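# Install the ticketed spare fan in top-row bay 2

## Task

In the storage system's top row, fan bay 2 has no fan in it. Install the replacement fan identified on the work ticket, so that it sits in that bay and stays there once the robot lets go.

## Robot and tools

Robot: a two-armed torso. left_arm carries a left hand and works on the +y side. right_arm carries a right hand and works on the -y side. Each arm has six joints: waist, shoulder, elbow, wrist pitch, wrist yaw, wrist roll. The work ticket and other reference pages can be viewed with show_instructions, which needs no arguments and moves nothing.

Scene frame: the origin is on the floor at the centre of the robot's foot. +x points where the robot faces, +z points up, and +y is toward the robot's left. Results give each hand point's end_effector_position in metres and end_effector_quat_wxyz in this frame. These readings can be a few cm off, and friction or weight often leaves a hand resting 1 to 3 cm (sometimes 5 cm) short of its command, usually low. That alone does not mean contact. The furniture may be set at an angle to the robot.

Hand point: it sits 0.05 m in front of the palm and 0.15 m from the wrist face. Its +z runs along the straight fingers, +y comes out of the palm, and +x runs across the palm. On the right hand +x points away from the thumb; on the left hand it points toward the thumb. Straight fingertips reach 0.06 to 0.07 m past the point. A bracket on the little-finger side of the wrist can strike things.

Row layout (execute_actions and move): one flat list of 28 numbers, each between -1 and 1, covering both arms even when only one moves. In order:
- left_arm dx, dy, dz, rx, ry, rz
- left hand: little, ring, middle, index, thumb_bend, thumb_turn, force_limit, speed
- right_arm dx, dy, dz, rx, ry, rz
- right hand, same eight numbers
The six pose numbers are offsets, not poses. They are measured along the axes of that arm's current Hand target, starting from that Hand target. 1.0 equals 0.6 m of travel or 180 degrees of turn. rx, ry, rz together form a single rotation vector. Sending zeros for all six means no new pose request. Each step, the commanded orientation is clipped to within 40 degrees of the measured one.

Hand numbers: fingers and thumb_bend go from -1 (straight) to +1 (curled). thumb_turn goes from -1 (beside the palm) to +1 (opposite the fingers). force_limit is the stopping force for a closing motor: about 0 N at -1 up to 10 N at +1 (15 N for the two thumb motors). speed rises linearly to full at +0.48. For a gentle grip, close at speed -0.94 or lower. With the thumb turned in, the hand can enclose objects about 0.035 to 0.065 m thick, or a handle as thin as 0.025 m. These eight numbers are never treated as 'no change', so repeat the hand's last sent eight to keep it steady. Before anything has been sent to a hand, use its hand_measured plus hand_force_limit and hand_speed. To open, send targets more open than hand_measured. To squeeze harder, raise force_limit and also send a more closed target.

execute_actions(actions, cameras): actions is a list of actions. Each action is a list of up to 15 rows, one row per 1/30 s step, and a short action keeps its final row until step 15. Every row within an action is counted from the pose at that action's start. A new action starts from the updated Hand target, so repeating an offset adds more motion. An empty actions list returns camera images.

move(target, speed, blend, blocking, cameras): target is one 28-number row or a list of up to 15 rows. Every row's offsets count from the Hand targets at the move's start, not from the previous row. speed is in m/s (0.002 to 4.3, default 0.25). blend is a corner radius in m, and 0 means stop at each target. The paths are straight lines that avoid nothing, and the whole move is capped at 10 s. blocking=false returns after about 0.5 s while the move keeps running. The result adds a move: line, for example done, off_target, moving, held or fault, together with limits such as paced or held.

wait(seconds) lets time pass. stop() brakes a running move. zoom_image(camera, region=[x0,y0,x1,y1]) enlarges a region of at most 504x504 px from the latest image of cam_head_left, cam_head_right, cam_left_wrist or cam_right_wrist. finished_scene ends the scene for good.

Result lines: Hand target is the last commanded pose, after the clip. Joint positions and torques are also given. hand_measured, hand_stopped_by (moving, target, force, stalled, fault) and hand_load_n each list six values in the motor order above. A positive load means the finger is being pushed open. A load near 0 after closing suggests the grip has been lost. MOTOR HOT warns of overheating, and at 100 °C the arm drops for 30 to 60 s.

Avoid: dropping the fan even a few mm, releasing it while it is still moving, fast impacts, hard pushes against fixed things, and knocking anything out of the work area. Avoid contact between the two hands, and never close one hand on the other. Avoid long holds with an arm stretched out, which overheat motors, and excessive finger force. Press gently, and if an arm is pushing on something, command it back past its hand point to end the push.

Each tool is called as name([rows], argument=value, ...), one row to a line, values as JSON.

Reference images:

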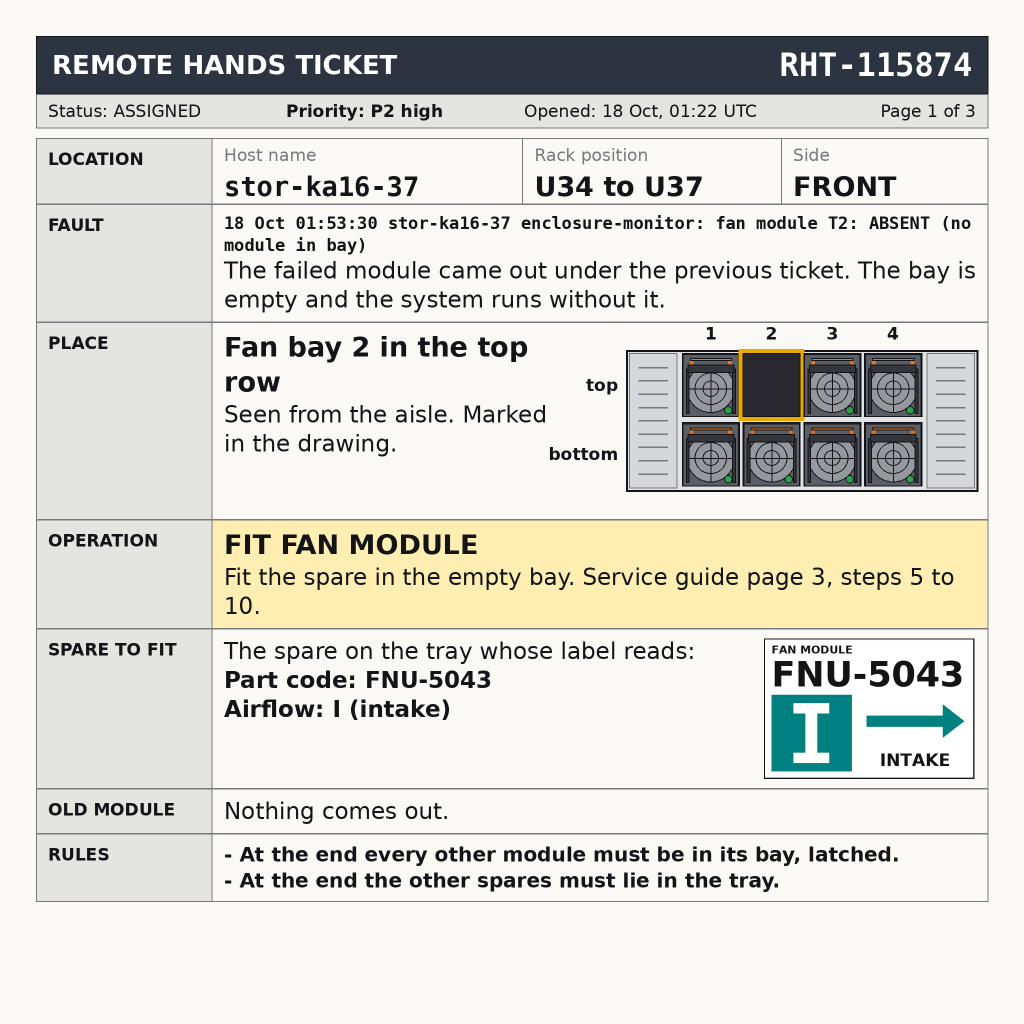

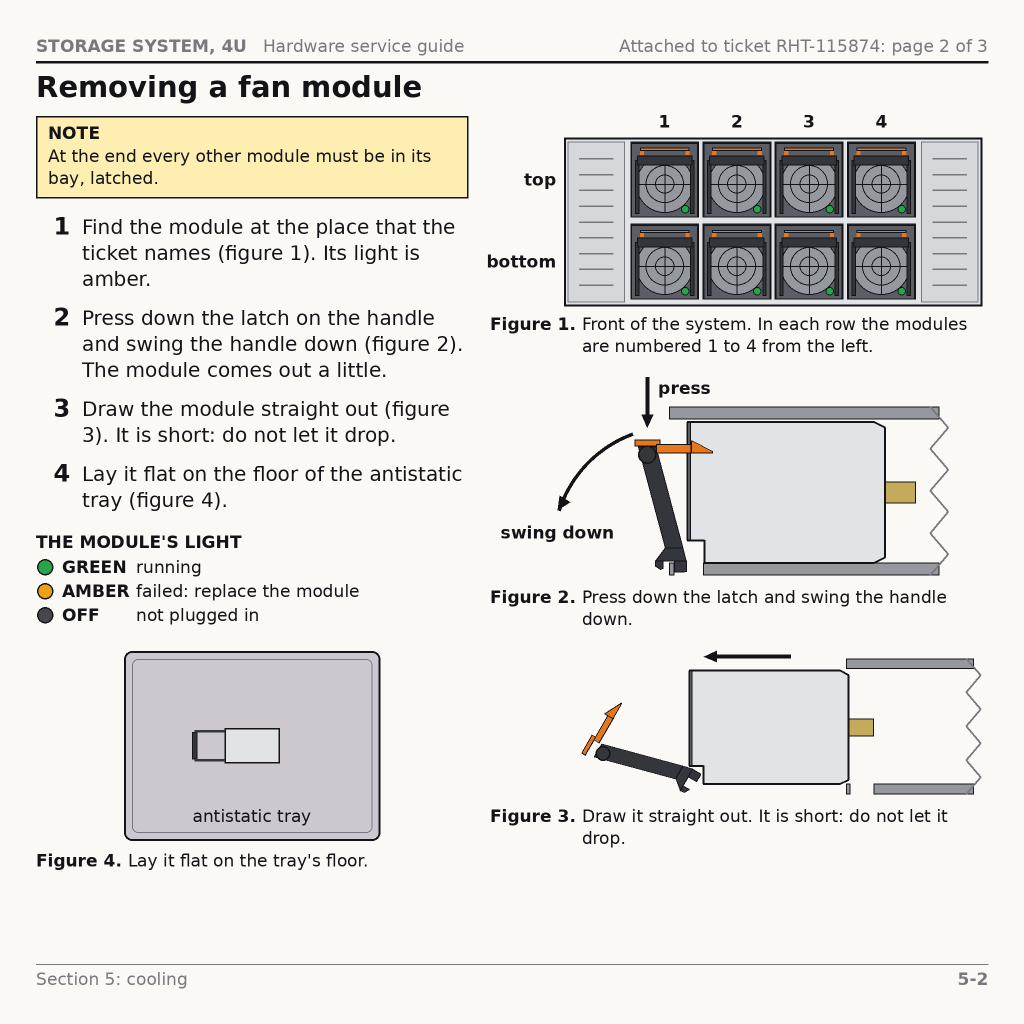

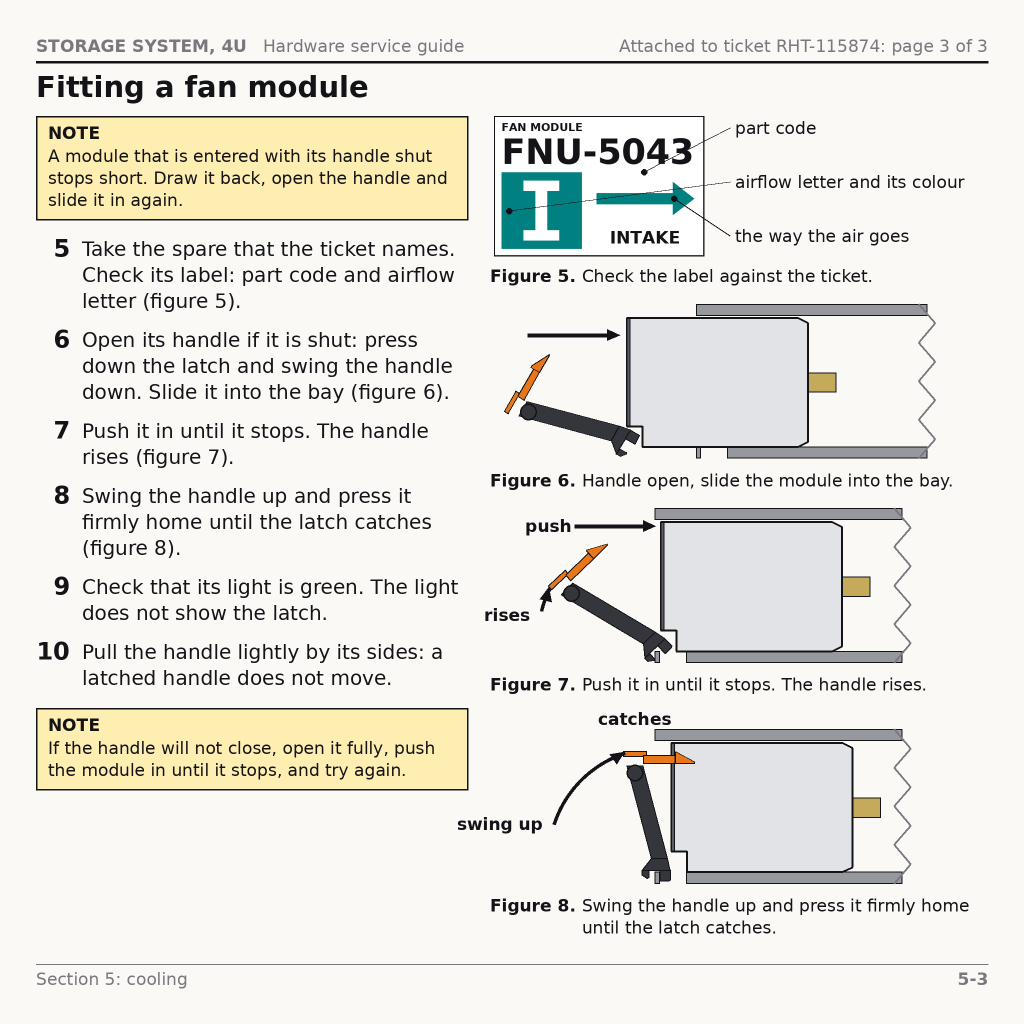

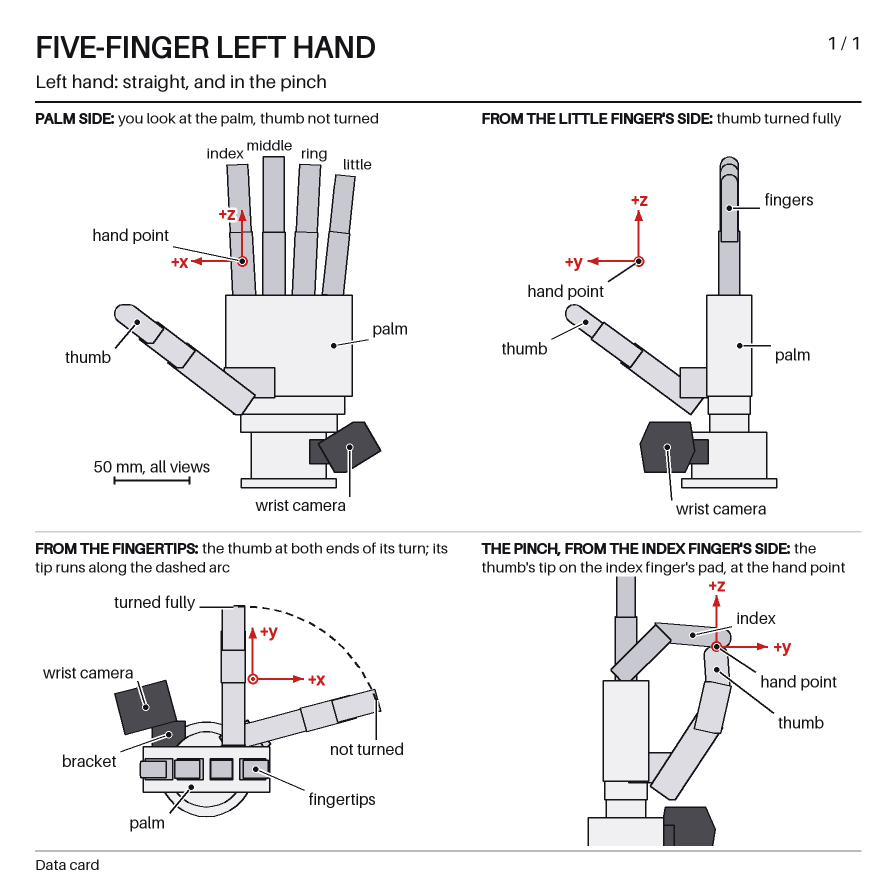

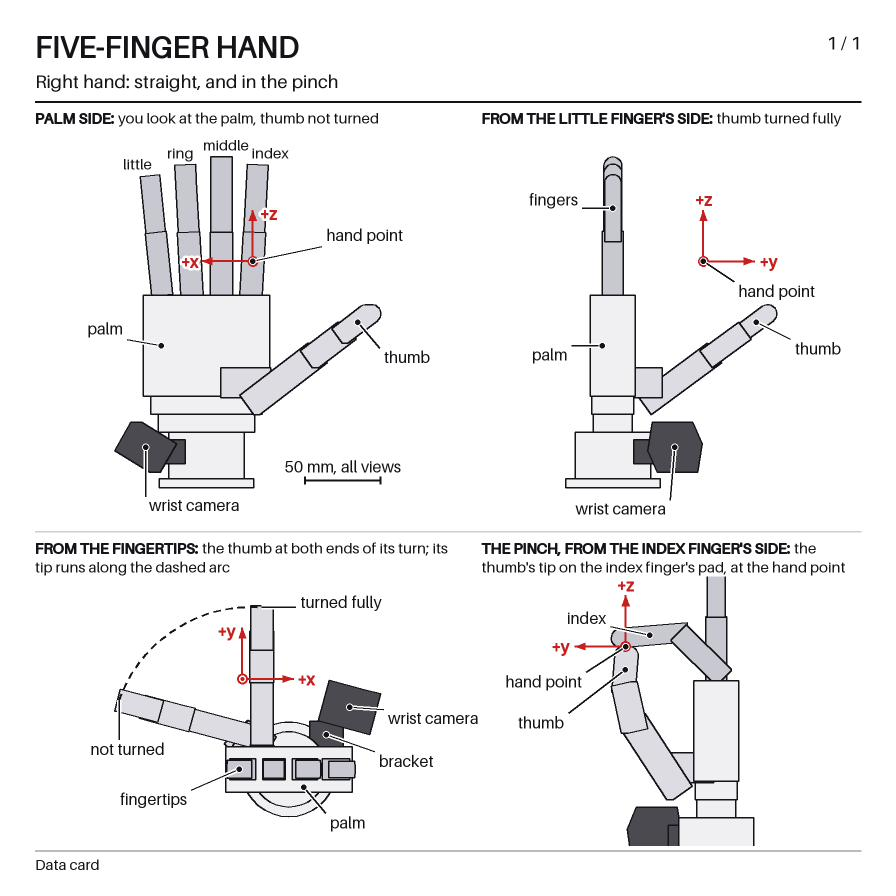

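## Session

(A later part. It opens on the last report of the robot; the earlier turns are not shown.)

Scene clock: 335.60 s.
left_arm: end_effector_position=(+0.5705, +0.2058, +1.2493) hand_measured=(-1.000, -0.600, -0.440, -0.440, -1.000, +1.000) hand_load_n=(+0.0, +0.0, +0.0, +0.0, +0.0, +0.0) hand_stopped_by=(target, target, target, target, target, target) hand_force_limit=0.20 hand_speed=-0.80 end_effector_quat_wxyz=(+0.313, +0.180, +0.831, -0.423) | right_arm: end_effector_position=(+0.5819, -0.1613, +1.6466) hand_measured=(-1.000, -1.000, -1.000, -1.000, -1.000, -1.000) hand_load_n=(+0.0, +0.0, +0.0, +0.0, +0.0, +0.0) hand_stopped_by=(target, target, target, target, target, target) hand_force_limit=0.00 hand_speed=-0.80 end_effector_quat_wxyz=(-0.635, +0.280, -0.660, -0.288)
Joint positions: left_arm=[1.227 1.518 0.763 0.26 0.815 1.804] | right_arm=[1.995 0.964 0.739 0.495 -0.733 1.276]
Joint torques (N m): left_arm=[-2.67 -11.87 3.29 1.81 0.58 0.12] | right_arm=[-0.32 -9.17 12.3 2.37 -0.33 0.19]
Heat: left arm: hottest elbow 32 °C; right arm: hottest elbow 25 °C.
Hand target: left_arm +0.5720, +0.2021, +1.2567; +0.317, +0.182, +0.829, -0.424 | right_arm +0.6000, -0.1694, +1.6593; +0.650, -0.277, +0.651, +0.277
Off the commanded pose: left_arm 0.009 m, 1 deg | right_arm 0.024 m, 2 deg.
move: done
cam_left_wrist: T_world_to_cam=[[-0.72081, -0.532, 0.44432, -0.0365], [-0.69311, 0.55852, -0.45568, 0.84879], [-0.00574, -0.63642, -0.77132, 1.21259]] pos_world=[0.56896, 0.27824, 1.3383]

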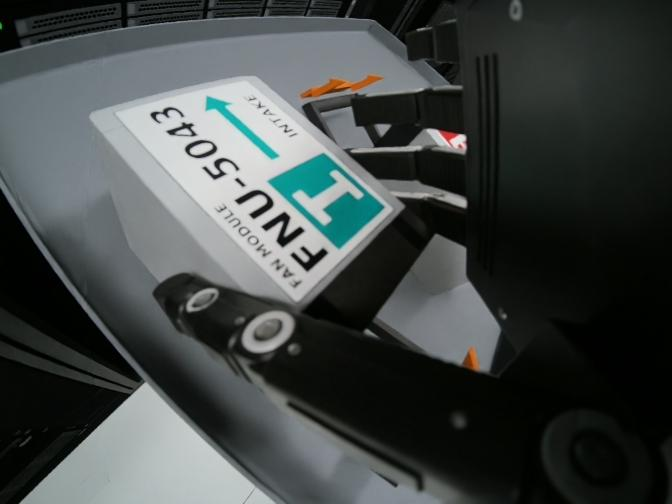

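move([
  [0,0,0,0,0,0,-1,-0.6,0.1,0.1,-1,1,-0.3,-0.93,0,0,0,0,0,0,-1,-1,-1,-1,-1,-1,0,-0.8],
], speed=0.06)

move([
  [0,0,0,0,0,0,-1,-0.6,0.2,0.2,-1,1,0.6,-0.93,0,0,0,0,0,0,-1,-1,-1,-1,-1,-1,0,-0.8],
], speed=0.06, cameras=["cam_left_wrist"])

Scene clock: 337.87 s.
left_arm: end_effector_position=(+0.5704, +0.2049, +1.2494) hand_measured=(-1.000, -0.600, -0.186, -0.178, -1.000, +1.000) hand_load_n=(+0.0, +0.0, +4.0, +4.0, +0.5, +0.5) hand_stopped_by=(target, target, force, force, target, target) hand_force_limit=-0.30 hand_speed=-0.93 end_effector_quat_wxyz=(+0.313, +0.180, +0.831, -0.423) | right_arm: end_effector_position=(+0.5819, -0.1613, +1.6466) hand_measured=(-1.000, -1.000, -1.000, -1.000, -1.000, -1.000) hand_load_n=(+0.0, +0.0, +0.0, +0.0, +0.0, +0.0) hand_stopped_by=(target, target, target, target, target, target) hand_force_limit=0.00 hand_speed=-0.80 end_effector_quat_wxyz=(-0.635, +0.280, -0.660, -0.288)
Joint positions: left_arm=[1.225 1.518 0.763 0.26 0.814 1.804] | right_arm=[1.995 0.964 0.739 0.495 -0.733 1.276]
Joint torques (N m): left_arm=[-2.14 -11.93 3.34 1.96 0.62 0.1] | right_arm=[-0.73 -9.52 12.29 2.45 -0.29 0.22]
Heat: left arm: hottest elbow 32 °C; right arm: hottest elbow 25 °C.
Hand target: left_arm +0.5720, +0.2021, +1.2568; +0.317, +0.182, +0.828, -0.424 | right_arm +0.6000, -0.1694, +1.6593; +0.650, -0.277, +0.651, +0.277
Off the commanded pose: left_arm 0.008 m, 1 deg | right_arm 0.024 m, 2 deg.
move: done

Scene clock: 338.37 s.
left_arm: end_effector_position=(+0.5704, +0.2049, +1.2494) hand_measured=(-1.000, -0.600, -0.176, -0.168, -1.000, +1.000) hand_load_n=(+0.0, +0.0, +9.0, +9.0, +1.0, +1.0) hand_stopped_by=(target, target, force, force, target, target) hand_force_limit=0.60 hand_speed=-0.93 end_effector_quat_wxyz=(+0.313, +0.180, +0.831, -0.423) | right_arm: end_effector_position=(+0.5819, -0.1613, +1.6466) hand_measured=(-1.000, -1.000, -1.000, -1.000, -1.000, -1.000) hand_load_n=(+0.0, +0.0, -0.5, +0.0, +0.0, +0.0) hand_stopped_by=(target, target, target, target, target, target) hand_force_limit=0.00 hand_speed=-0.80 end_effector_quat_wxyz=(-0.635, +0.280, -0.660, -0.288)
Joint positions: left_arm=[1.225 1.518 0.763 0.26 0.814 1.804] | right_arm=[1.995 0.964 0.739 0.495 -0.733 1.276]
Joint torques (N m): left_arm=[-2.37 -12.04 3.19 1.87 0.62 0.11] | right_arm=[-0.5 -9.47 12.37 2.39 -0.3 0.2]
Heat: left arm: hottest elbow 32 °C; right arm: hottest elbow 25 °C.
Hand target: left_arm +0.5720, +0.2023, +1.2567; +0.317, +0.182, +0.829, -0.424 | right_arm +0.6000, -0.1694, +1.6593; +0.650, -0.277, +0.651, +0.277
Off the commanded pose: left_arm 0.008 m, 1 deg | right_arm 0.024 m, 2 deg.
move: done
cam_left_wrist: T_world_to_cam=[[-0.72155, -0.53099, 0.44432, -0.03692], [-0.69233, 0.55923, -0.456, 0.84917], [-0.00635, -0.63664, -0.77114, 1.21234]] pos_world=[0.56896, 0.27733, 1.3385]

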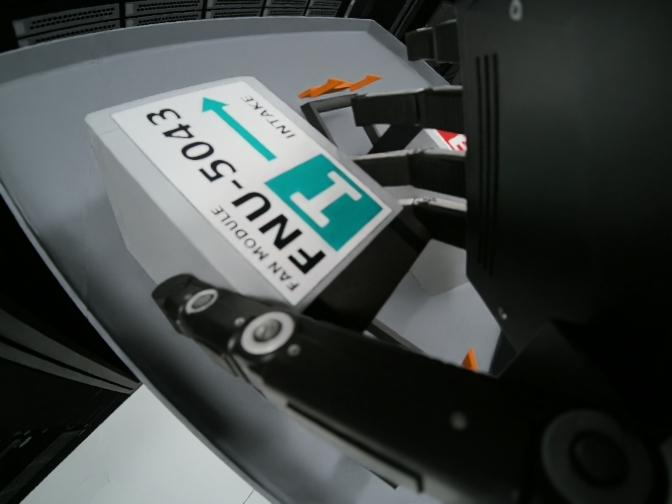

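move([
  [-0.034,-0.0294,-0.022,0,0,0,-1,-0.6,0.2,0.2,-1,1,0.6,-0.93,0,0,0,0,0,0,-1,-1,-1,-1,-1,-1,0,-0.8],
], speed=0.04)

move([
  [0,0,0,0,0,0,-1,-0.6,0.3,0.3,-1,1,0.6,-0.93,0,0,0,0,0,0,-1,-1,-1,-1,-1,-1,0,-0.8],
], speed=0.04, cameras=["cam_left_wrist","cam_head_left"])

Scene clock: 343.23 s.
left_arm: end_effector_position=(+0.5646, +0.2081, +1.2730) hand_measured=(-1.000, -0.600, -0.176, -0.168, -1.000, +1.000) hand_load_n=(+0.0, +0.0, +0.0, +1.0, +0.0, +1.0) hand_stopped_by=(target, target, force, force, target, target) hand_force_limit=0.60 hand_speed=-0.93 end_effector_quat_wxyz=(+0.307, +0.173, +0.836, -0.421) | right_arm: end_effector_position=(+0.5819, -0.1613, +1.6466) hand_measured=(-1.000, -1.000, -1.000, -1.000, -1.000, -1.000) hand_load_n=(+0.0, +0.0, +0.0, +0.0, +0.0, +0.0) hand_stopped_by=(target, target, target, target, target, target) hand_force_limit=0.00 hand_speed=-0.80 end_effector_quat_wxyz=(-0.635, +0.280, -0.660, -0.288)
Joint positions: left_arm=[1.218 1.435 0.741 0.197 0.796 1.785] | right_arm=[1.995 0.964 0.739 0.495 -0.733 1.276]
Joint torques (N m): left_arm=[-2.37 -12.16 4.89 1.55 0.86 0.17] | right_arm=[-0.56 -9.99 12.44 2.39 -0.31 0.19]
Heat: left arm: hottest elbow 31 °C; right arm: hottest elbow 25 °C.
Hand target: left_arm +0.5719, +0.2021, +1.2867; +0.317, +0.182, +0.829, -0.424 | right_arm +0.6000, -0.1694, +1.6593; +0.650, -0.277, +0.651, +0.277
Off the commanded pose: left_arm 0.017 m, 2 deg | right_arm 0.024 m, 2 deg.
move: off_target (left_arm)

Scene clock: 343.73 s.
left_arm: end_effector_position=(+0.5645, +0.2077, +1.2731) hand_measured=(-1.000, -0.600, -0.146, -0.144, -1.000, +1.000) hand_load_n=(+0.0, +0.0, +8.5, +9.0, +2.0, +0.5) hand_stopped_by=(target, target, force, force, target, target) hand_force_limit=0.60 hand_speed=-0.93 end_effector_quat_wxyz=(+0.307, +0.173, +0.836, -0.422) | right_arm: end_effector_position=(+0.5819, -0.1613, +1.6466) hand_measured=(-1.000, -1.000, -1.000, -1.000, -1.000, -1.000) hand_load_n=(+0.0, +0.0, +0.0, +0.0, +0.0, +0.0) hand_stopped_by=(target, target, target, target, target, target) hand_force_limit=0.00 hand_speed=-0.80 end_effector_quat_wxyz=(-0.635, +0.280, -0.660, -0.288)
Joint positions: left_arm=[1.217 1.435 0.741 0.197 0.796 1.785] | right_arm=[1.995 0.964 0.739 0.495 -0.733 1.276]
Joint torques (N m): left_arm=[-2.37 -12.1 4.67 1.52 0.86 0.16] | right_arm=[-0.15 -9.52 12.41 2.5 -0.3 0.2]
Heat: left arm: hottest elbow 31 °C; right arm: hottest elbow 25 °C.
Hand target: left_arm +0.5719, +0.2023, +1.2866; +0.317, +0.181, +0.829, -0.424 | right_arm +0.6000, -0.1694, +1.6593; +0.650, -0.277, +0.651, +0.277
Off the commanded pose: left_arm 0.016 m, 2 deg | right_arm 0.024 m, 2 deg.
move: done
cam_left_wrist: T_world_to_cam=[[-0.70791, -0.5401, 0.45515, -0.06981], [-0.70616, 0.55393, -0.44101, 0.84415], [-0.01393, -0.6336, -0.77353, 1.23903]] pos_world=[0.56395, 0.27975, 1.36248]
Images, in order (width x height): cam_head_left 504x504, cam_left_wrist 672x504.

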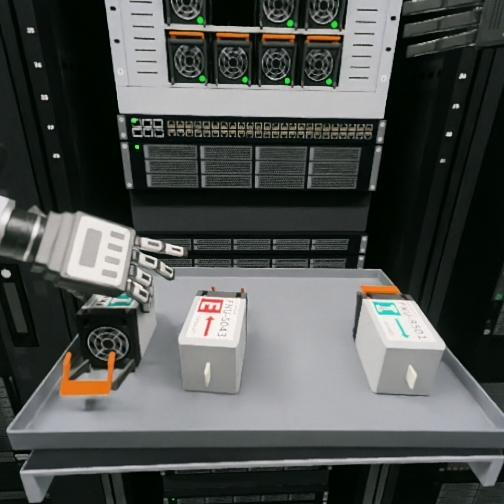

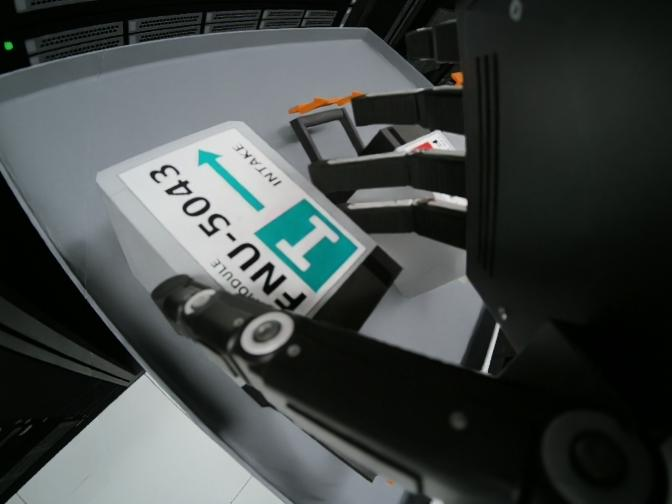

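move([
  [0.034,0.0294,0.022,0,0,0,-1,-0.6,0.3,0.3,-1,1,0.6,-0.93,0,0,0,0,0,0,-1,-1,-1,-1,-1,-1,0,-0.8],
  [0.034,0.0294,0.022,0,0,0,-1,-0.6,-0.44,-0.44,-1,1,0.2,-0.8,0,0,0,0,0,0,-1,-1,-1,-1,-1,-1,0,-0.8],
], speed=0.04, cameras=["cam_left_wrist"])

zoom_image(camera="cam_left_wrist", region=[60, 60, 300, 240])

zoom_image(camera="cam_left_wrist", region=[250, 160, 470, 340])

Scene clock: 346.77 s.
left_arm: end_effector_position=(+0.5664, +0.2032, +1.2614) hand_measured=(-1.000, -0.600, -0.440, -0.440, -1.000, +1.000) hand_load_n=(+0.0, +0.0, +0.0, -0.5, +0.0, -2.0) hand_stopped_by=(target, target, target, target, target, target) hand_force_limit=0.20 hand_speed=-0.80 end_effector_quat_wxyz=(+0.316, +0.181, +0.829, -0.424) | right_arm: end_effector_position=(+0.5819, -0.1613, +1.6466) hand_measured=(-1.000, -1.000, -1.000, -1.000, -1.000, -1.000) hand_load_n=(+0.0, +0.0, +0.0, +0.0, +0.0, +0.0) hand_stopped_by=(target, target, target, target, target, target) hand_force_limit=0.00 hand_speed=-0.80 end_effector_quat_wxyz=(-0.635, +0.280, -0.660, -0.288)
Joint positions: left_arm=[1.218 1.481 0.742 0.257 0.811 1.797] | right_arm=[1.995 0.964 0.739 0.495 -0.733 1.276]
Joint torques (N m): left_arm=[-1.38 -9.17 5.2 1.99 0.74 0.11] | right_arm=[-0.5 -9.29 12.37 2.44 -0.32 0.19]
Heat: left arm: hottest elbow 31 °C; right arm: hottest elbow 25 °C.
Hand target: left_arm +0.5718, +0.2022, +1.2566; +0.317, +0.181, +0.829, -0.424 | right_arm +0.6000, -0.1694, +1.6593; +0.650, -0.277, +0.651, +0.277
Off the commanded pose: left_arm 0.007 m, 0 deg | right_arm 0.024 m, 2 deg.
move: done; target 2's new numbers were sent with left_arm's hand 0.014 m and 1 deg from that target
cam_left_wrist: T_world_to_cam=[[-0.72473, -0.52947, 0.44094, -0.04028], [-0.68903, 0.55752, -0.46303, 0.8601], [-0.00067, -0.6394, -0.76888, 1.21487]] pos_world=[0.56426, 0.27593, 1.3501]

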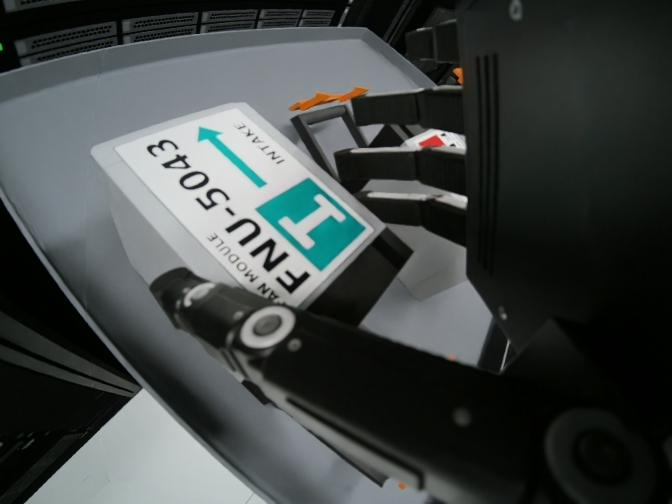

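Scaled by 2.100 from the camera's image (finer frame: 960x720).

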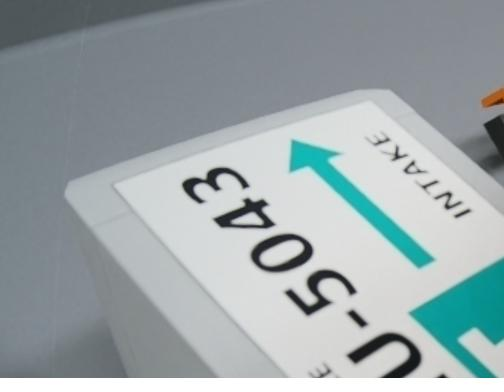

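Scaled by 2.291 from the camera's image (finer frame: 960x720).

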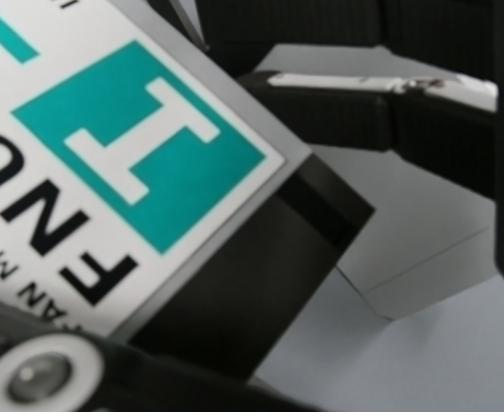

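move([
  [0.0197,0.0215,0.0057,0,0,0,-1,-0.6,-0.44,-0.44,-1,1,0.2,-0.8,0,0,0,0,0,0,-1,-1,-1,-1,-1,-1,0,-0.8],
], speed=0.05)

Scene clock: 348.93 s.
left_arm: end_effector_position=(+0.5772, +0.2031, +1.2603) hand_measured=(-1.000, -0.600, -0.440, -0.440, -1.000, +1.000) hand_load_n=(+0.0, +0.0, +0.0, -0.5, +0.0, -4.0) hand_stopped_by=(target, target, target, target, target, target) hand_force_limit=0.20 hand_speed=-0.80 end_effector_quat_wxyz=(+0.332, +0.193, +0.820, -0.425) | right_arm: end_effector_position=(+0.5819, -0.1613, +1.6466) hand_measured=(-1.000, -1.000, -1.000, -1.000, -1.000, -1.000) hand_load_n=(+0.0, +0.0, +0.0, +0.0, +0.0, +0.0) hand_stopped_by=(target, target, target, target, target, target) hand_force_limit=0.00 hand_speed=-0.80 end_effector_quat_wxyz=(-0.635, +0.280, -0.660, -0.288)
Joint positions: left_arm=[1.224 1.505 0.758 0.292 0.833 1.817] | right_arm=[1.995 0.964 0.739 0.495 -0.733 1.276]
Joint torques (N m): left_arm=[-0.38 -8 4.66 1.81 0.51 0.15] | right_arm=[-0.21 -9.41 12.49 2.29 -0.29 0.21]
Heat: left arm: hottest elbow 31 °C; right arm: hottest elbow 25 °C.
Hand target: left_arm +0.5719, +0.2072, +1.2396; +0.317, +0.182, +0.829, -0.424 | right_arm +0.6000, -0.1694, +1.6593; +0.650, -0.277, +0.651, +0.277
Off the commanded pose: left_arm 0.022 m, 2 deg | right_arm 0.024 m, 2 deg.
move: off_target (left_arm)

move([
  [-0.026,-0.0225,-0.0168,0,0,0,-1,-0.6,-0.44,-0.44,-1,1,0.2,-0.8,0,0,0,0,0,0,-1,-1,-1,-1,-1,-1,0,-0.8],
  [-0.0286,-0.014,-0.0339,0,0,0,-1,-0.6,-0.44,-0.44,-1,1,0.2,-0.8,0,0,0,0,0,0,-1,-1,-1,-1,-1,-1,0,-0.8],
], speed=0.06, cameras=["cam_left_wrist","cam_head_left"])

zoom_image(camera="cam_left_wrist", region=[130, 140, 470, 360])

Scene clock: 351.20 s.
left_arm: end_effector_position=(+0.5690, +0.2139, +1.2595) hand_measured=(-1.000, -0.600, -0.440, -0.440, -1.000, +1.000) hand_load_n=(+0.0, +0.0, +0.0, +0.0, +0.0, +0.0) hand_stopped_by=(target, target, target, target, target, target) hand_force_limit=0.20 hand_speed=-0.80 end_effector_quat_wxyz=(+0.312, +0.179, +0.829, -0.427) | right_arm: end_effector_position=(+0.5819, -0.1613, +1.6466) hand_measured=(-1.000, -1.000, -1.000, -1.000, -1.000, -1.000) hand_load_n=(+0.0, +0.0, +0.0, +0.0, -0.5, +0.0) hand_stopped_by=(target, target, target, target, target, target) hand_force_limit=0.00 hand_speed=-0.80 end_effector_quat_wxyz=(-0.635, +0.280, -0.660, -0.288)
Joint positions: left_arm=[1.246 1.484 0.758 0.223 0.84 1.814] | right_arm=[1.995 0.964 0.739 0.495 -0.733 1.276]
Joint torques (N m): left_arm=[-1.55 -11.81 3.81 1.07 0.8 0.22] | right_arm=[-0.09 -9.47 12.4 2.29 -0.3 0.15]
Heat: left arm: hottest elbow 30 °C; right arm: hottest elbow 25 °C.
Hand target: left_arm +0.5721, +0.2185, +1.2651; +0.317, +0.181, +0.829, -0.424 | right_arm +0.6000, -0.1694, +1.6593; +0.650, -0.277, +0.651, +0.277
Off the commanded pose: left_arm 0.008 m, 1 deg | right_arm 0.024 m, 2 deg.
move: done
cam_left_wrist: T_world_to_cam=[[-0.72172, -0.52606, 0.44987, -0.04561], [-0.69213, 0.5564, -0.45975, 0.85296], [-0.00845, -0.64318, -0.76567, 1.22144]] pos_world=[0.56776, 0.28703, 1.34789]
Images, in order (width x height): cam_head_left 504x504, cam_left_wrist 672x504.

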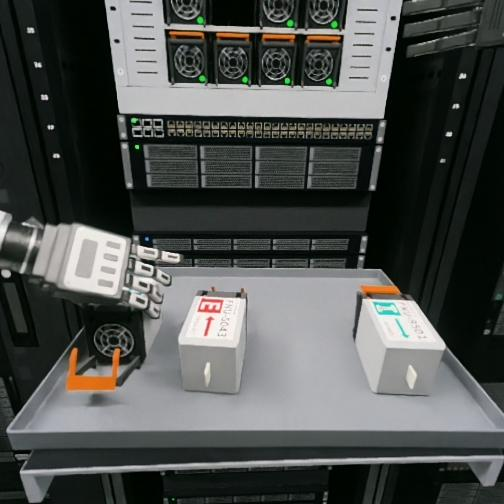

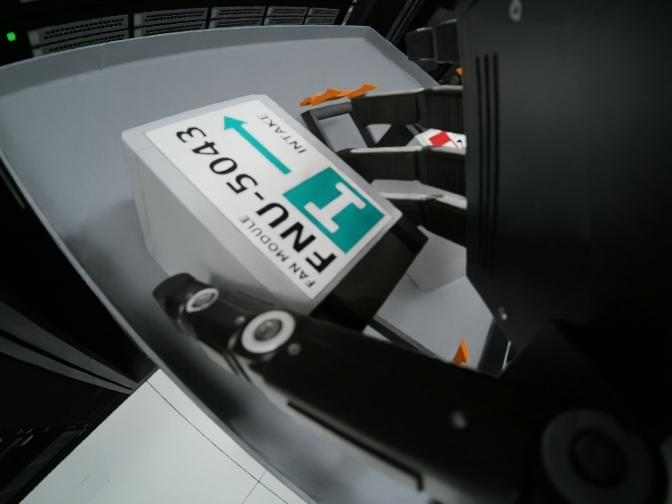

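Scaled by 1.482 from the camera's image (finer frame: 960x720).

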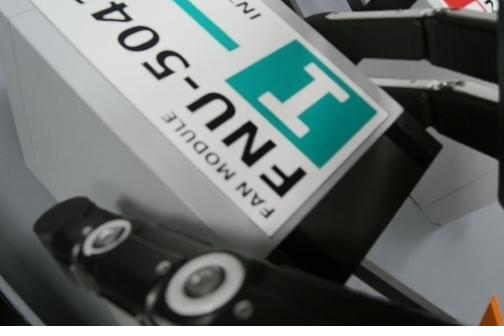

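move([
  [0.0202,0.0062,0.0213,0,0,0,-1,-0.6,-0.44,-0.44,-1,1,0.2,-0.8,0,0,0,0,0,0,-1,-1,-1,-1,-1,-1,0,-0.8],
], speed=0.05)

Scene clock: 352.87 s.
left_arm: end_effector_position=(+0.5688, +0.2116, +1.2527) hand_measured=(-1.000, -0.600, -0.440, -0.440, -1.000, +1.000) hand_load_n=(+0.0, +0.0, +0.0, +0.5, +0.0, +0.0) hand_stopped_by=(target, target, target, target, target, target) hand_force_limit=0.20 hand_speed=-0.80 end_effector_quat_wxyz=(+0.314, +0.181, +0.829, -0.426) | right_arm: end_effector_position=(+0.5819, -0.1613, +1.6466) hand_measured=(-1.000, -1.000, -1.000, -1.000, -1.000, -1.000) hand_load_n=(+0.0, +0.0, +0.0, -0.5, +0.0, +0.0) hand_stopped_by=(target, target, target, target, target, target) hand_force_limit=0.00 hand_speed=-0.80 end_effector_quat_wxyz=(-0.635, +0.280, -0.660, -0.288)
Joint positions: left_arm=[1.244 1.506 0.758 0.249 0.838 1.814] | right_arm=[1.995 0.964 0.739 0.495 -0.733 1.276]
Joint torques (N m): left_arm=[-1.9 -10.52 3.73 2.5 0.46 0.18] | right_arm=[-0.38 -9.29 12.42 2.44 -0.28 0.14]
Heat: left arm: hottest elbow 30 °C; right arm: hottest elbow 25 °C.
Hand target: left_arm +0.5700, +0.2106, +1.2489; +0.317, +0.181, +0.829, -0.424 | right_arm +0.6000, -0.1694, +1.6593; +0.650, -0.277, +0.651, +0.277
Off the commanded pose: left_arm 0.004 m, 0 deg | right_arm 0.024 m, 2 deg.
move: done

move([
  [0.0098,0.0022,0.0162,0,0,0,-1,-0.6,-0.44,-0.44,-1,1,0.2,-0.8,0,0,0,0,0,0,-1,-1,-1,-1,-1,-1,0,-0.8],
], speed=0.05, cameras=["cam_left_wrist"])

Scene clock: 354.07 s.
left_arm: end_effector_position=(+0.5664, +0.2071, +1.2406) hand_measured=(-1.000, -0.600, -0.440, -0.440, -1.000, +1.000) hand_load_n=(+0.0, +0.0, +0.0, +0.0, +0.0, +0.0) hand_stopped_by=(target, target, target, target, target, target) hand_force_limit=0.20 hand_speed=-0.80 end_effector_quat_wxyz=(+0.313, +0.182, +0.830, -0.424) | right_arm: end_effector_position=(+0.5819, -0.1613, +1.6466) hand_measured=(-1.000, -1.000, -1.000, -1.000, -1.000, -1.000) hand_load_n=(+0.0, +0.0, +0.0, +0.0, +0.0, +0.0) hand_stopped_by=(target, target, target, target, target, target) hand_force_limit=0.00 hand_speed=-0.80 end_effector_quat_wxyz=(-0.635, +0.280, -0.660, -0.288)
Joint positions: left_arm=[1.235 1.541 0.758 0.282 0.826 1.814] | right_arm=[1.995 0.964 0.739 0.495 -0.733 1.276]
Joint torques (N m): left_arm=[-2.08 -9.76 3.85 2.52 0.52 0.06] | right_arm=[-0.21 -9.52 12.33 2.5 -0.29 0.19]
Heat: left arm: hottest elbow 30 °C; right arm: hottest elbow 26 °C.
Hand target: left_arm +0.5701, +0.2035, +1.2400; +0.317, +0.182, +0.829, -0.424 | right_arm +0.6000, -0.1694, +1.6593; +0.650, -0.277, +0.651, +0.277
Off the commanded pose: left_arm 0.005 m, 0 deg | right_arm 0.024 m, 2 deg.
move: done
cam_left_wrist: T_world_to_cam=[[-0.72383, -0.5283, 0.44382, -0.03344], [-0.68995, 0.56058, -0.45795, 0.84193], [-0.00687, -0.63769, -0.77027, 1.20634]] pos_world=[0.56497, 0.27963, 1.3296]

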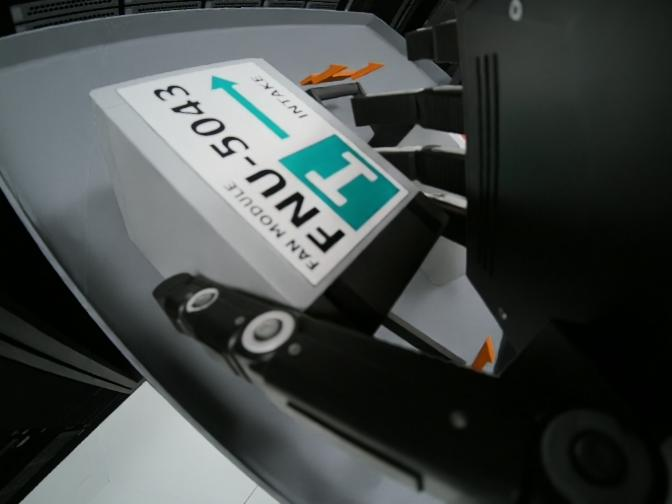

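move([
  [0,0,0,0,0,0,-1,-0.6,0.1,0.1,-1,1,-0.3,-0.93,0,0,0,0,0,0,-1,-1,-1,-1,-1,-1,0,-0.8],
], speed=0.06)

move([
  [0,0,0,0,0,0,-1,-0.6,0.2,0.2,-1,1,0.6,-0.93,0,0,0,0,0,0,-1,-1,-1,-1,-1,-1,0,-0.8],
  [-0.0113,-0.0098,-0.0073,0,0,0,-1,-0.6,0.2,0.2,-1,1,0.6,-0.93,0,0,0,0,0,0,-1,-1,-1,-1,-1,-1,0,-0.8],
  [-0.0113,-0.0098,-0.0073,0,0,0,-1,-0.6,0.25,0.25,-1,1,0.6,-0.93,0,0,0,0,0,0,-1,-1,-1,-1,-1,-1,0,-0.8],
], speed=0.04)

Scene clock: 359.27 s.
left_arm: end_effector_position=(+0.5660, +0.2049, +1.2411) hand_measured=(-1.000, -0.600, -0.192, -0.186, -1.000, +1.000) hand_load_n=(+0.0, +0.0, +3.5, +5.5, +0.5, +0.0) hand_stopped_by=(target, target, force, force, target, target) hand_force_limit=-0.30 hand_speed=-0.93 end_effector_quat_wxyz=(+0.312, +0.183, +0.829, -0.425) | right_arm: end_effector_position=(+0.5819, -0.1613, +1.6466) hand_measured=(-1.000, -1.000, -1.000, -1.000, -1.000, -1.000) hand_load_n=(+0.0, +0.5, +0.0, +0.0, +0.0, +0.0) hand_stopped_by=(target, target, target, target, target, target) hand_force_limit=0.00 hand_speed=-0.80 end_effector_quat_wxyz=(-0.635, +0.280, -0.660, -0.288)
Joint positions: left_arm=[1.231 1.541 0.758 0.283 0.825 1.813] | right_arm=[1.995 0.964 0.739 0.495 -0.733 1.276]
Joint torques (N m): left_arm=[-2.43 -10.11 3.85 2.5 0.5 0.08] | right_arm=[0.03 -9.05 12.46 2.47 -0.27 0.2]
Motor temperatures (°C): left_arm=[22 28 29 21 24 24] | right_arm=[19 24 26 23 20 24]
Heat: left arm: hottest elbow 29 °C; right arm: hottest elbow 26 °C.
Hand target: left_arm +0.5701, +0.2035, +1.2400; +0.317, +0.182, +0.829, -0.424 | right_arm +0.6000, -0.1694, +1.6593; +0.650, -0.277, +0.651, +0.277
Off the commanded pose: left_arm 0.004 m, 1 deg | right_arm 0.024 m, 2 deg.
move: done

Scene clock: 360.73 s.
left_arm: end_effector_position=(+0.5659, +0.2045, +1.2412) hand_measured=(-1.000, -0.600, -0.176, -0.174, -1.000, +1.000) hand_load_n=(+0.0, +0.0, +9.5, +8.0, +1.0, +1.0) hand_stopped_by=(target, target, force, force, target, target) hand_force_limit=0.60 hand_speed=-0.93 end_effector_quat_wxyz=(+0.312, +0.182, +0.830, -0.426) | right_arm: end_effector_position=(+0.5819, -0.1613, +1.6466) hand_measured=(-1.000, -1.000, -1.000, -1.000, -1.000, -1.000) hand_load_n=(+0.0, +0.0, +0.0, +0.0, +0.0, +0.0) hand_stopped_by=(target, target, target, target, target, target) hand_force_limit=0.00 hand_speed=-0.80 end_effector_quat_wxyz=(-0.635, +0.280, -0.660, -0.288)
Joint positions: left_arm=[1.231 1.541 0.758 0.283 0.825 1.81] | right_arm=[1.995 0.964 0.739 0.495 -0.733 1.276]
Joint torques (N m): left_arm=[-2.43 -11.81 3.38 1.52 0.35 0.07] | right_arm=[-0.09 -8.82 12.29 2.44 -0.3 0.2]
Heat: left arm: hottest elbow 29 °C; right arm: hottest elbow 26 °C.
Hand target: left_arm +0.5701, +0.2035, +1.2499; +0.317, +0.182, +0.829, -0.424 | right_arm +0.6000, -0.1694, +1.6593; +0.650, -0.277, +0.651, +0.277
Off the commanded pose: left_arm 0.010 m, 1 deg | right_arm 0.024 m, 2 deg.
move: done

move([
  [-0.0113,-0.0098,-0.0073,0,0,0,-1,-0.6,0.25,0.25,-1,1,0.6,-0.93,0,0,0,0,0,0,-1,-1,-1,-1,-1,-1,0,-0.8],
  [-0.0113,-0.0098,-0.0073,0,0,0,-1,-0.6,0.3,0.3,-1,1,0.6,-0.93,0,0,0,0,0,0,-1,-1,-1,-1,-1,-1,0,-0.8],
], speed=0.04)

move([
  [-0.0113,-0.0098,-0.0073,0,0,0,-1,-0.6,0.3,0.3,-1,1,0.6,-0.93,0,0,0,0,0,0,-1,-1,-1,-1,-1,-1,0,-0.8],
  [-0.0113,-0.0098,-0.0073,0,0,0,-1,-0.6,0.35,0.35,-1,1,0.6,-0.93,0,0,0,0,0,0,-1,-1,-1,-1,-1,-1,0,-0.8],
], speed=0.04, cameras=["cam_left_wrist","cam_head_left"])

Scene clock: 362.77 s.
left_arm: end_effector_position=(+0.5624, +0.2053, +1.2439) hand_measured=(-1.000, -0.600, -0.158, -0.158, -1.000, +1.000) hand_load_n=(+0.0, +0.0, +9.0, +10.0, +1.0, +1.5) hand_stopped_by=(target, target, force, force, target, target) hand_force_limit=0.60 hand_speed=-0.93 end_effector_quat_wxyz=(+0.305, +0.176, +0.834, -0.424) | right_arm: end_effector_position=(+0.5819, -0.1613, +1.6466) hand_measured=(-1.000, -1.000, -1.000, -1.000, -1.000, -1.000) hand_load_n=(+0.0, +0.0, +0.0, +0.0, +0.0, +0.0) hand_stopped_by=(target, target, target, target, target, target) hand_force_limit=0.00 hand_speed=-0.80 end_effector_quat_wxyz=(-0.635, +0.280, -0.660, -0.288)
Joint positions: left_arm=[1.227 1.524 0.752 0.263 0.813 1.801] | right_arm=[1.995 0.964 0.739 0.495 -0.733 1.276]
Joint torques (N m): left_arm=[-2.67 -13.57 3.58 1.54 0.7 0.12] | right_arm=[-0.21 -9.17 12.23 2.37 -0.3 0.18]
Heat: left arm: hottest elbow 29 °C; right arm: hottest elbow 26 °C.
Hand target: left_arm +0.5701, +0.2034, +1.2600; +0.317, +0.182, +0.829, -0.424 | right_arm +0.6000, -0.1694, +1.6593; +0.650, -0.277, +0.651, +0.277
Off the commanded pose: left_arm 0.018 m, 2 deg | right_arm 0.024 m, 2 deg.
move: off_target (left_arm); target 2's new numbers were sent with left_arm's hand 0.018 m and 2 deg from that target

Scene clock: 363.97 s.
left_arm: end_effector_position=(+0.5569, +0.2076, +1.2467) hand_measured=(-1.000, -0.600, -0.154, -0.146, -1.000, +1.000) hand_load_n=(+0.0, +0.0, +7.5, +11.5, +1.5, +1.0) hand_stopped_by=(target, target, force, force, target, target) hand_force_limit=0.60 hand_speed=-0.93 end_effector_quat_wxyz=(+0.297, +0.170, +0.839, -0.423) | right_arm: end_effector_position=(+0.5819, -0.1613, +1.6466) hand_measured=(-1.000, -1.000, -1.000, -1.000, -1.000, -1.000) hand_load_n=(+0.0, +0.0, +0.0, +0.0, +0.0, +0.0) hand_stopped_by=(target, target, target, target, target, target) hand_force_limit=0.00 hand_speed=-0.80 end_effector_quat_wxyz=(-0.635, +0.280, -0.660, -0.288)
Joint positions: left_arm=[1.227 1.504 0.743 0.235 0.802 1.793] | right_arm=[1.995 0.964 0.739 0.495 -0.733 1.276]
Joint torques (N m): left_arm=[-3.19 -13.8 3.88 1.62 1.02 0.17] | right_arm=[0.03 -9.52 12.42 2.36 -0.32 0.18]
Heat: left arm: hottest elbow 29 °C; right arm: hottest elbow 26 °C.
Hand target: left_arm +0.5701, +0.2035, +1.2699; +0.317, +0.182, +0.829, -0.424 | right_arm +0.6000, -0.1694, +1.6593; +0.650, -0.277, +0.651, +0.277
Off the commanded pose: left_arm 0.027 m, 3 deg | right_arm 0.024 m, 2 deg.
move: off_target (left_arm); target 2's new numbers were sent with left_arm's hand 0.027 m and 3 deg from that target
cam_left_wrist: T_world_to_cam=[[-0.69923, -0.53919, 0.46942, -0.08615], [-0.71413, 0.55727, -0.42364, 0.80923], [-0.03317, -0.63145, -0.77471, 1.23012]] pos_world=[0.55846, 0.27934, 1.33626]
Images, in order (width x height): cam_head_left 504x504, cam_left_wrist 672x504.

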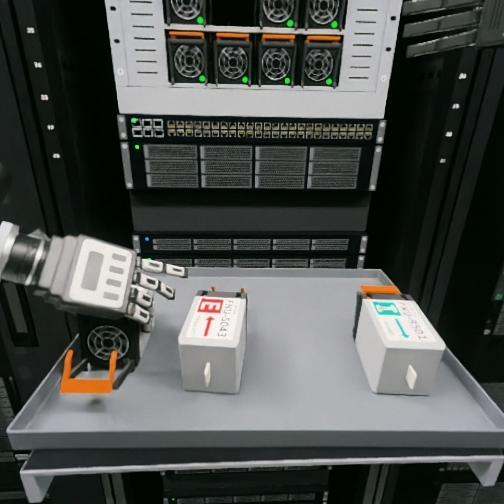

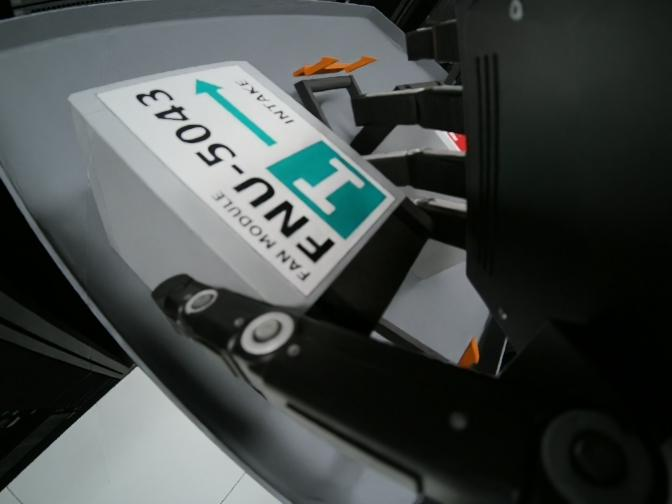

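move([
  [-0.0226,-0.0196,-0.0146,0,0,0,-1,-0.6,0.35,0.35,-1,1,0.6,-0.93,0,0,0,0,0,0,-1,-1,-1,-1,-1,-1,0,-0.8],
  [-0.0226,-0.0196,-0.0146,0,0,0,-1,-0.6,0.4,0.4,-1,1,0.6,-0.93,0,0,0,0,0,0,-1,-1,-1,-1,-1,-1,0,-0.8],
], speed=0.04, cameras=["cam_left_wrist","cam_head_left"])

zoom_image(camera="cam_head_left", region=[30, 200, 230, 400])

Scene clock: 366.13 s.
left_arm: end_effector_position=(+0.5503, +0.2112, +1.2596) hand_measured=(-1.000, -0.600, -0.150, -0.146, -1.000, +1.000) hand_load_n=(+0.0, +0.0, +9.0, +10.0, +1.5, +2.5) hand_stopped_by=(target, target, force, force, target, target) hand_force_limit=0.60 hand_speed=-0.93 end_effector_quat_wxyz=(+0.286, +0.160, +0.845, -0.422) | right_arm: end_effector_position=(+0.5819, -0.1613, +1.6466) hand_measured=(-1.000, -1.000, -1.000, -1.000, -1.000, -1.000) hand_load_n=(+0.0, +0.0, +0.0, +0.0, +0.0, +0.0) hand_stopped_by=(target, target, target, target, target, target) hand_force_limit=0.00 hand_speed=-0.80 end_effector_quat_wxyz=(-0.635, +0.280, -0.660, -0.288)
Joint positions: left_arm=[1.226 1.45 0.729 0.18 0.79 1.776] | right_arm=[1.995 0.964 0.739 0.495 -0.733 1.276]
Joint torques (N m): left_arm=[-3.14 -14.04 4.94 1.96 1.18 0.24] | right_arm=[-0.26 -9.11 12.27 2.39 -0.32 0.19]
Heat: left arm: hottest elbow 29 °C; right arm: hottest elbow 26 °C.
Hand target: left_arm +0.5702, +0.2034, +1.2901; +0.317, +0.182, +0.828, -0.424 | right_arm +0.6000, -0.1694, +1.6593; +0.650, -0.277, +0.651, +0.277
Off the commanded pose: left_arm 0.037 m, 5 deg | right_arm 0.024 m, 2 deg.
move: off_target (left_arm); target 2's new numbers were sent with left_arm's hand 0.037 m and 5 deg from that target
cam_left_wrist: T_world_to_cam=[[-0.67953, -0.54817, 0.48761, -0.12659], [-0.73197, 0.55151, -0.40007, 0.78928], [-0.04962, -0.62877, -0.77601, 1.25235]] pos_world=[0.55385, 0.28275, 1.34932]
Images, in order (width x height): cam_head_left 504x504, cam_left_wrist 672x504.

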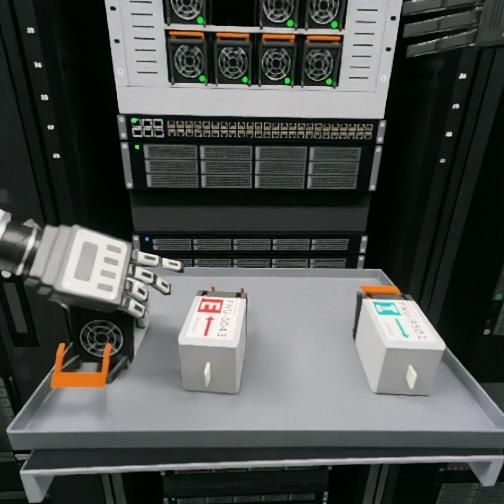

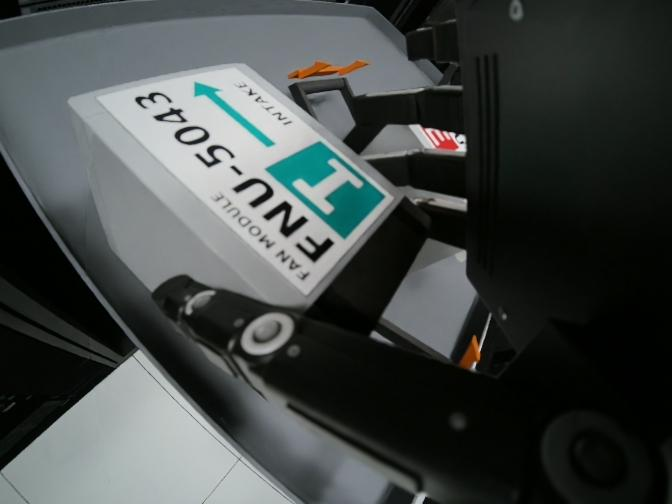

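Scaled by 2.520 from the camera's image (finer frame: 720x720).

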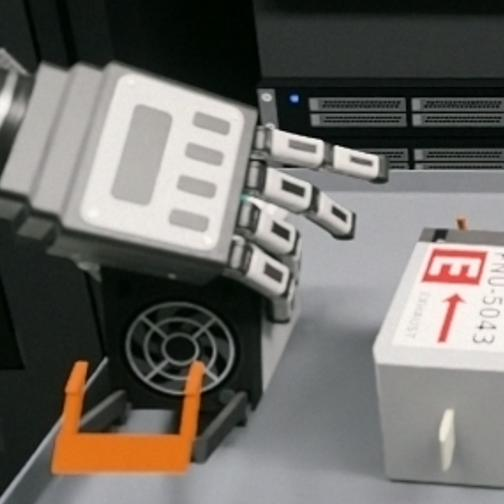

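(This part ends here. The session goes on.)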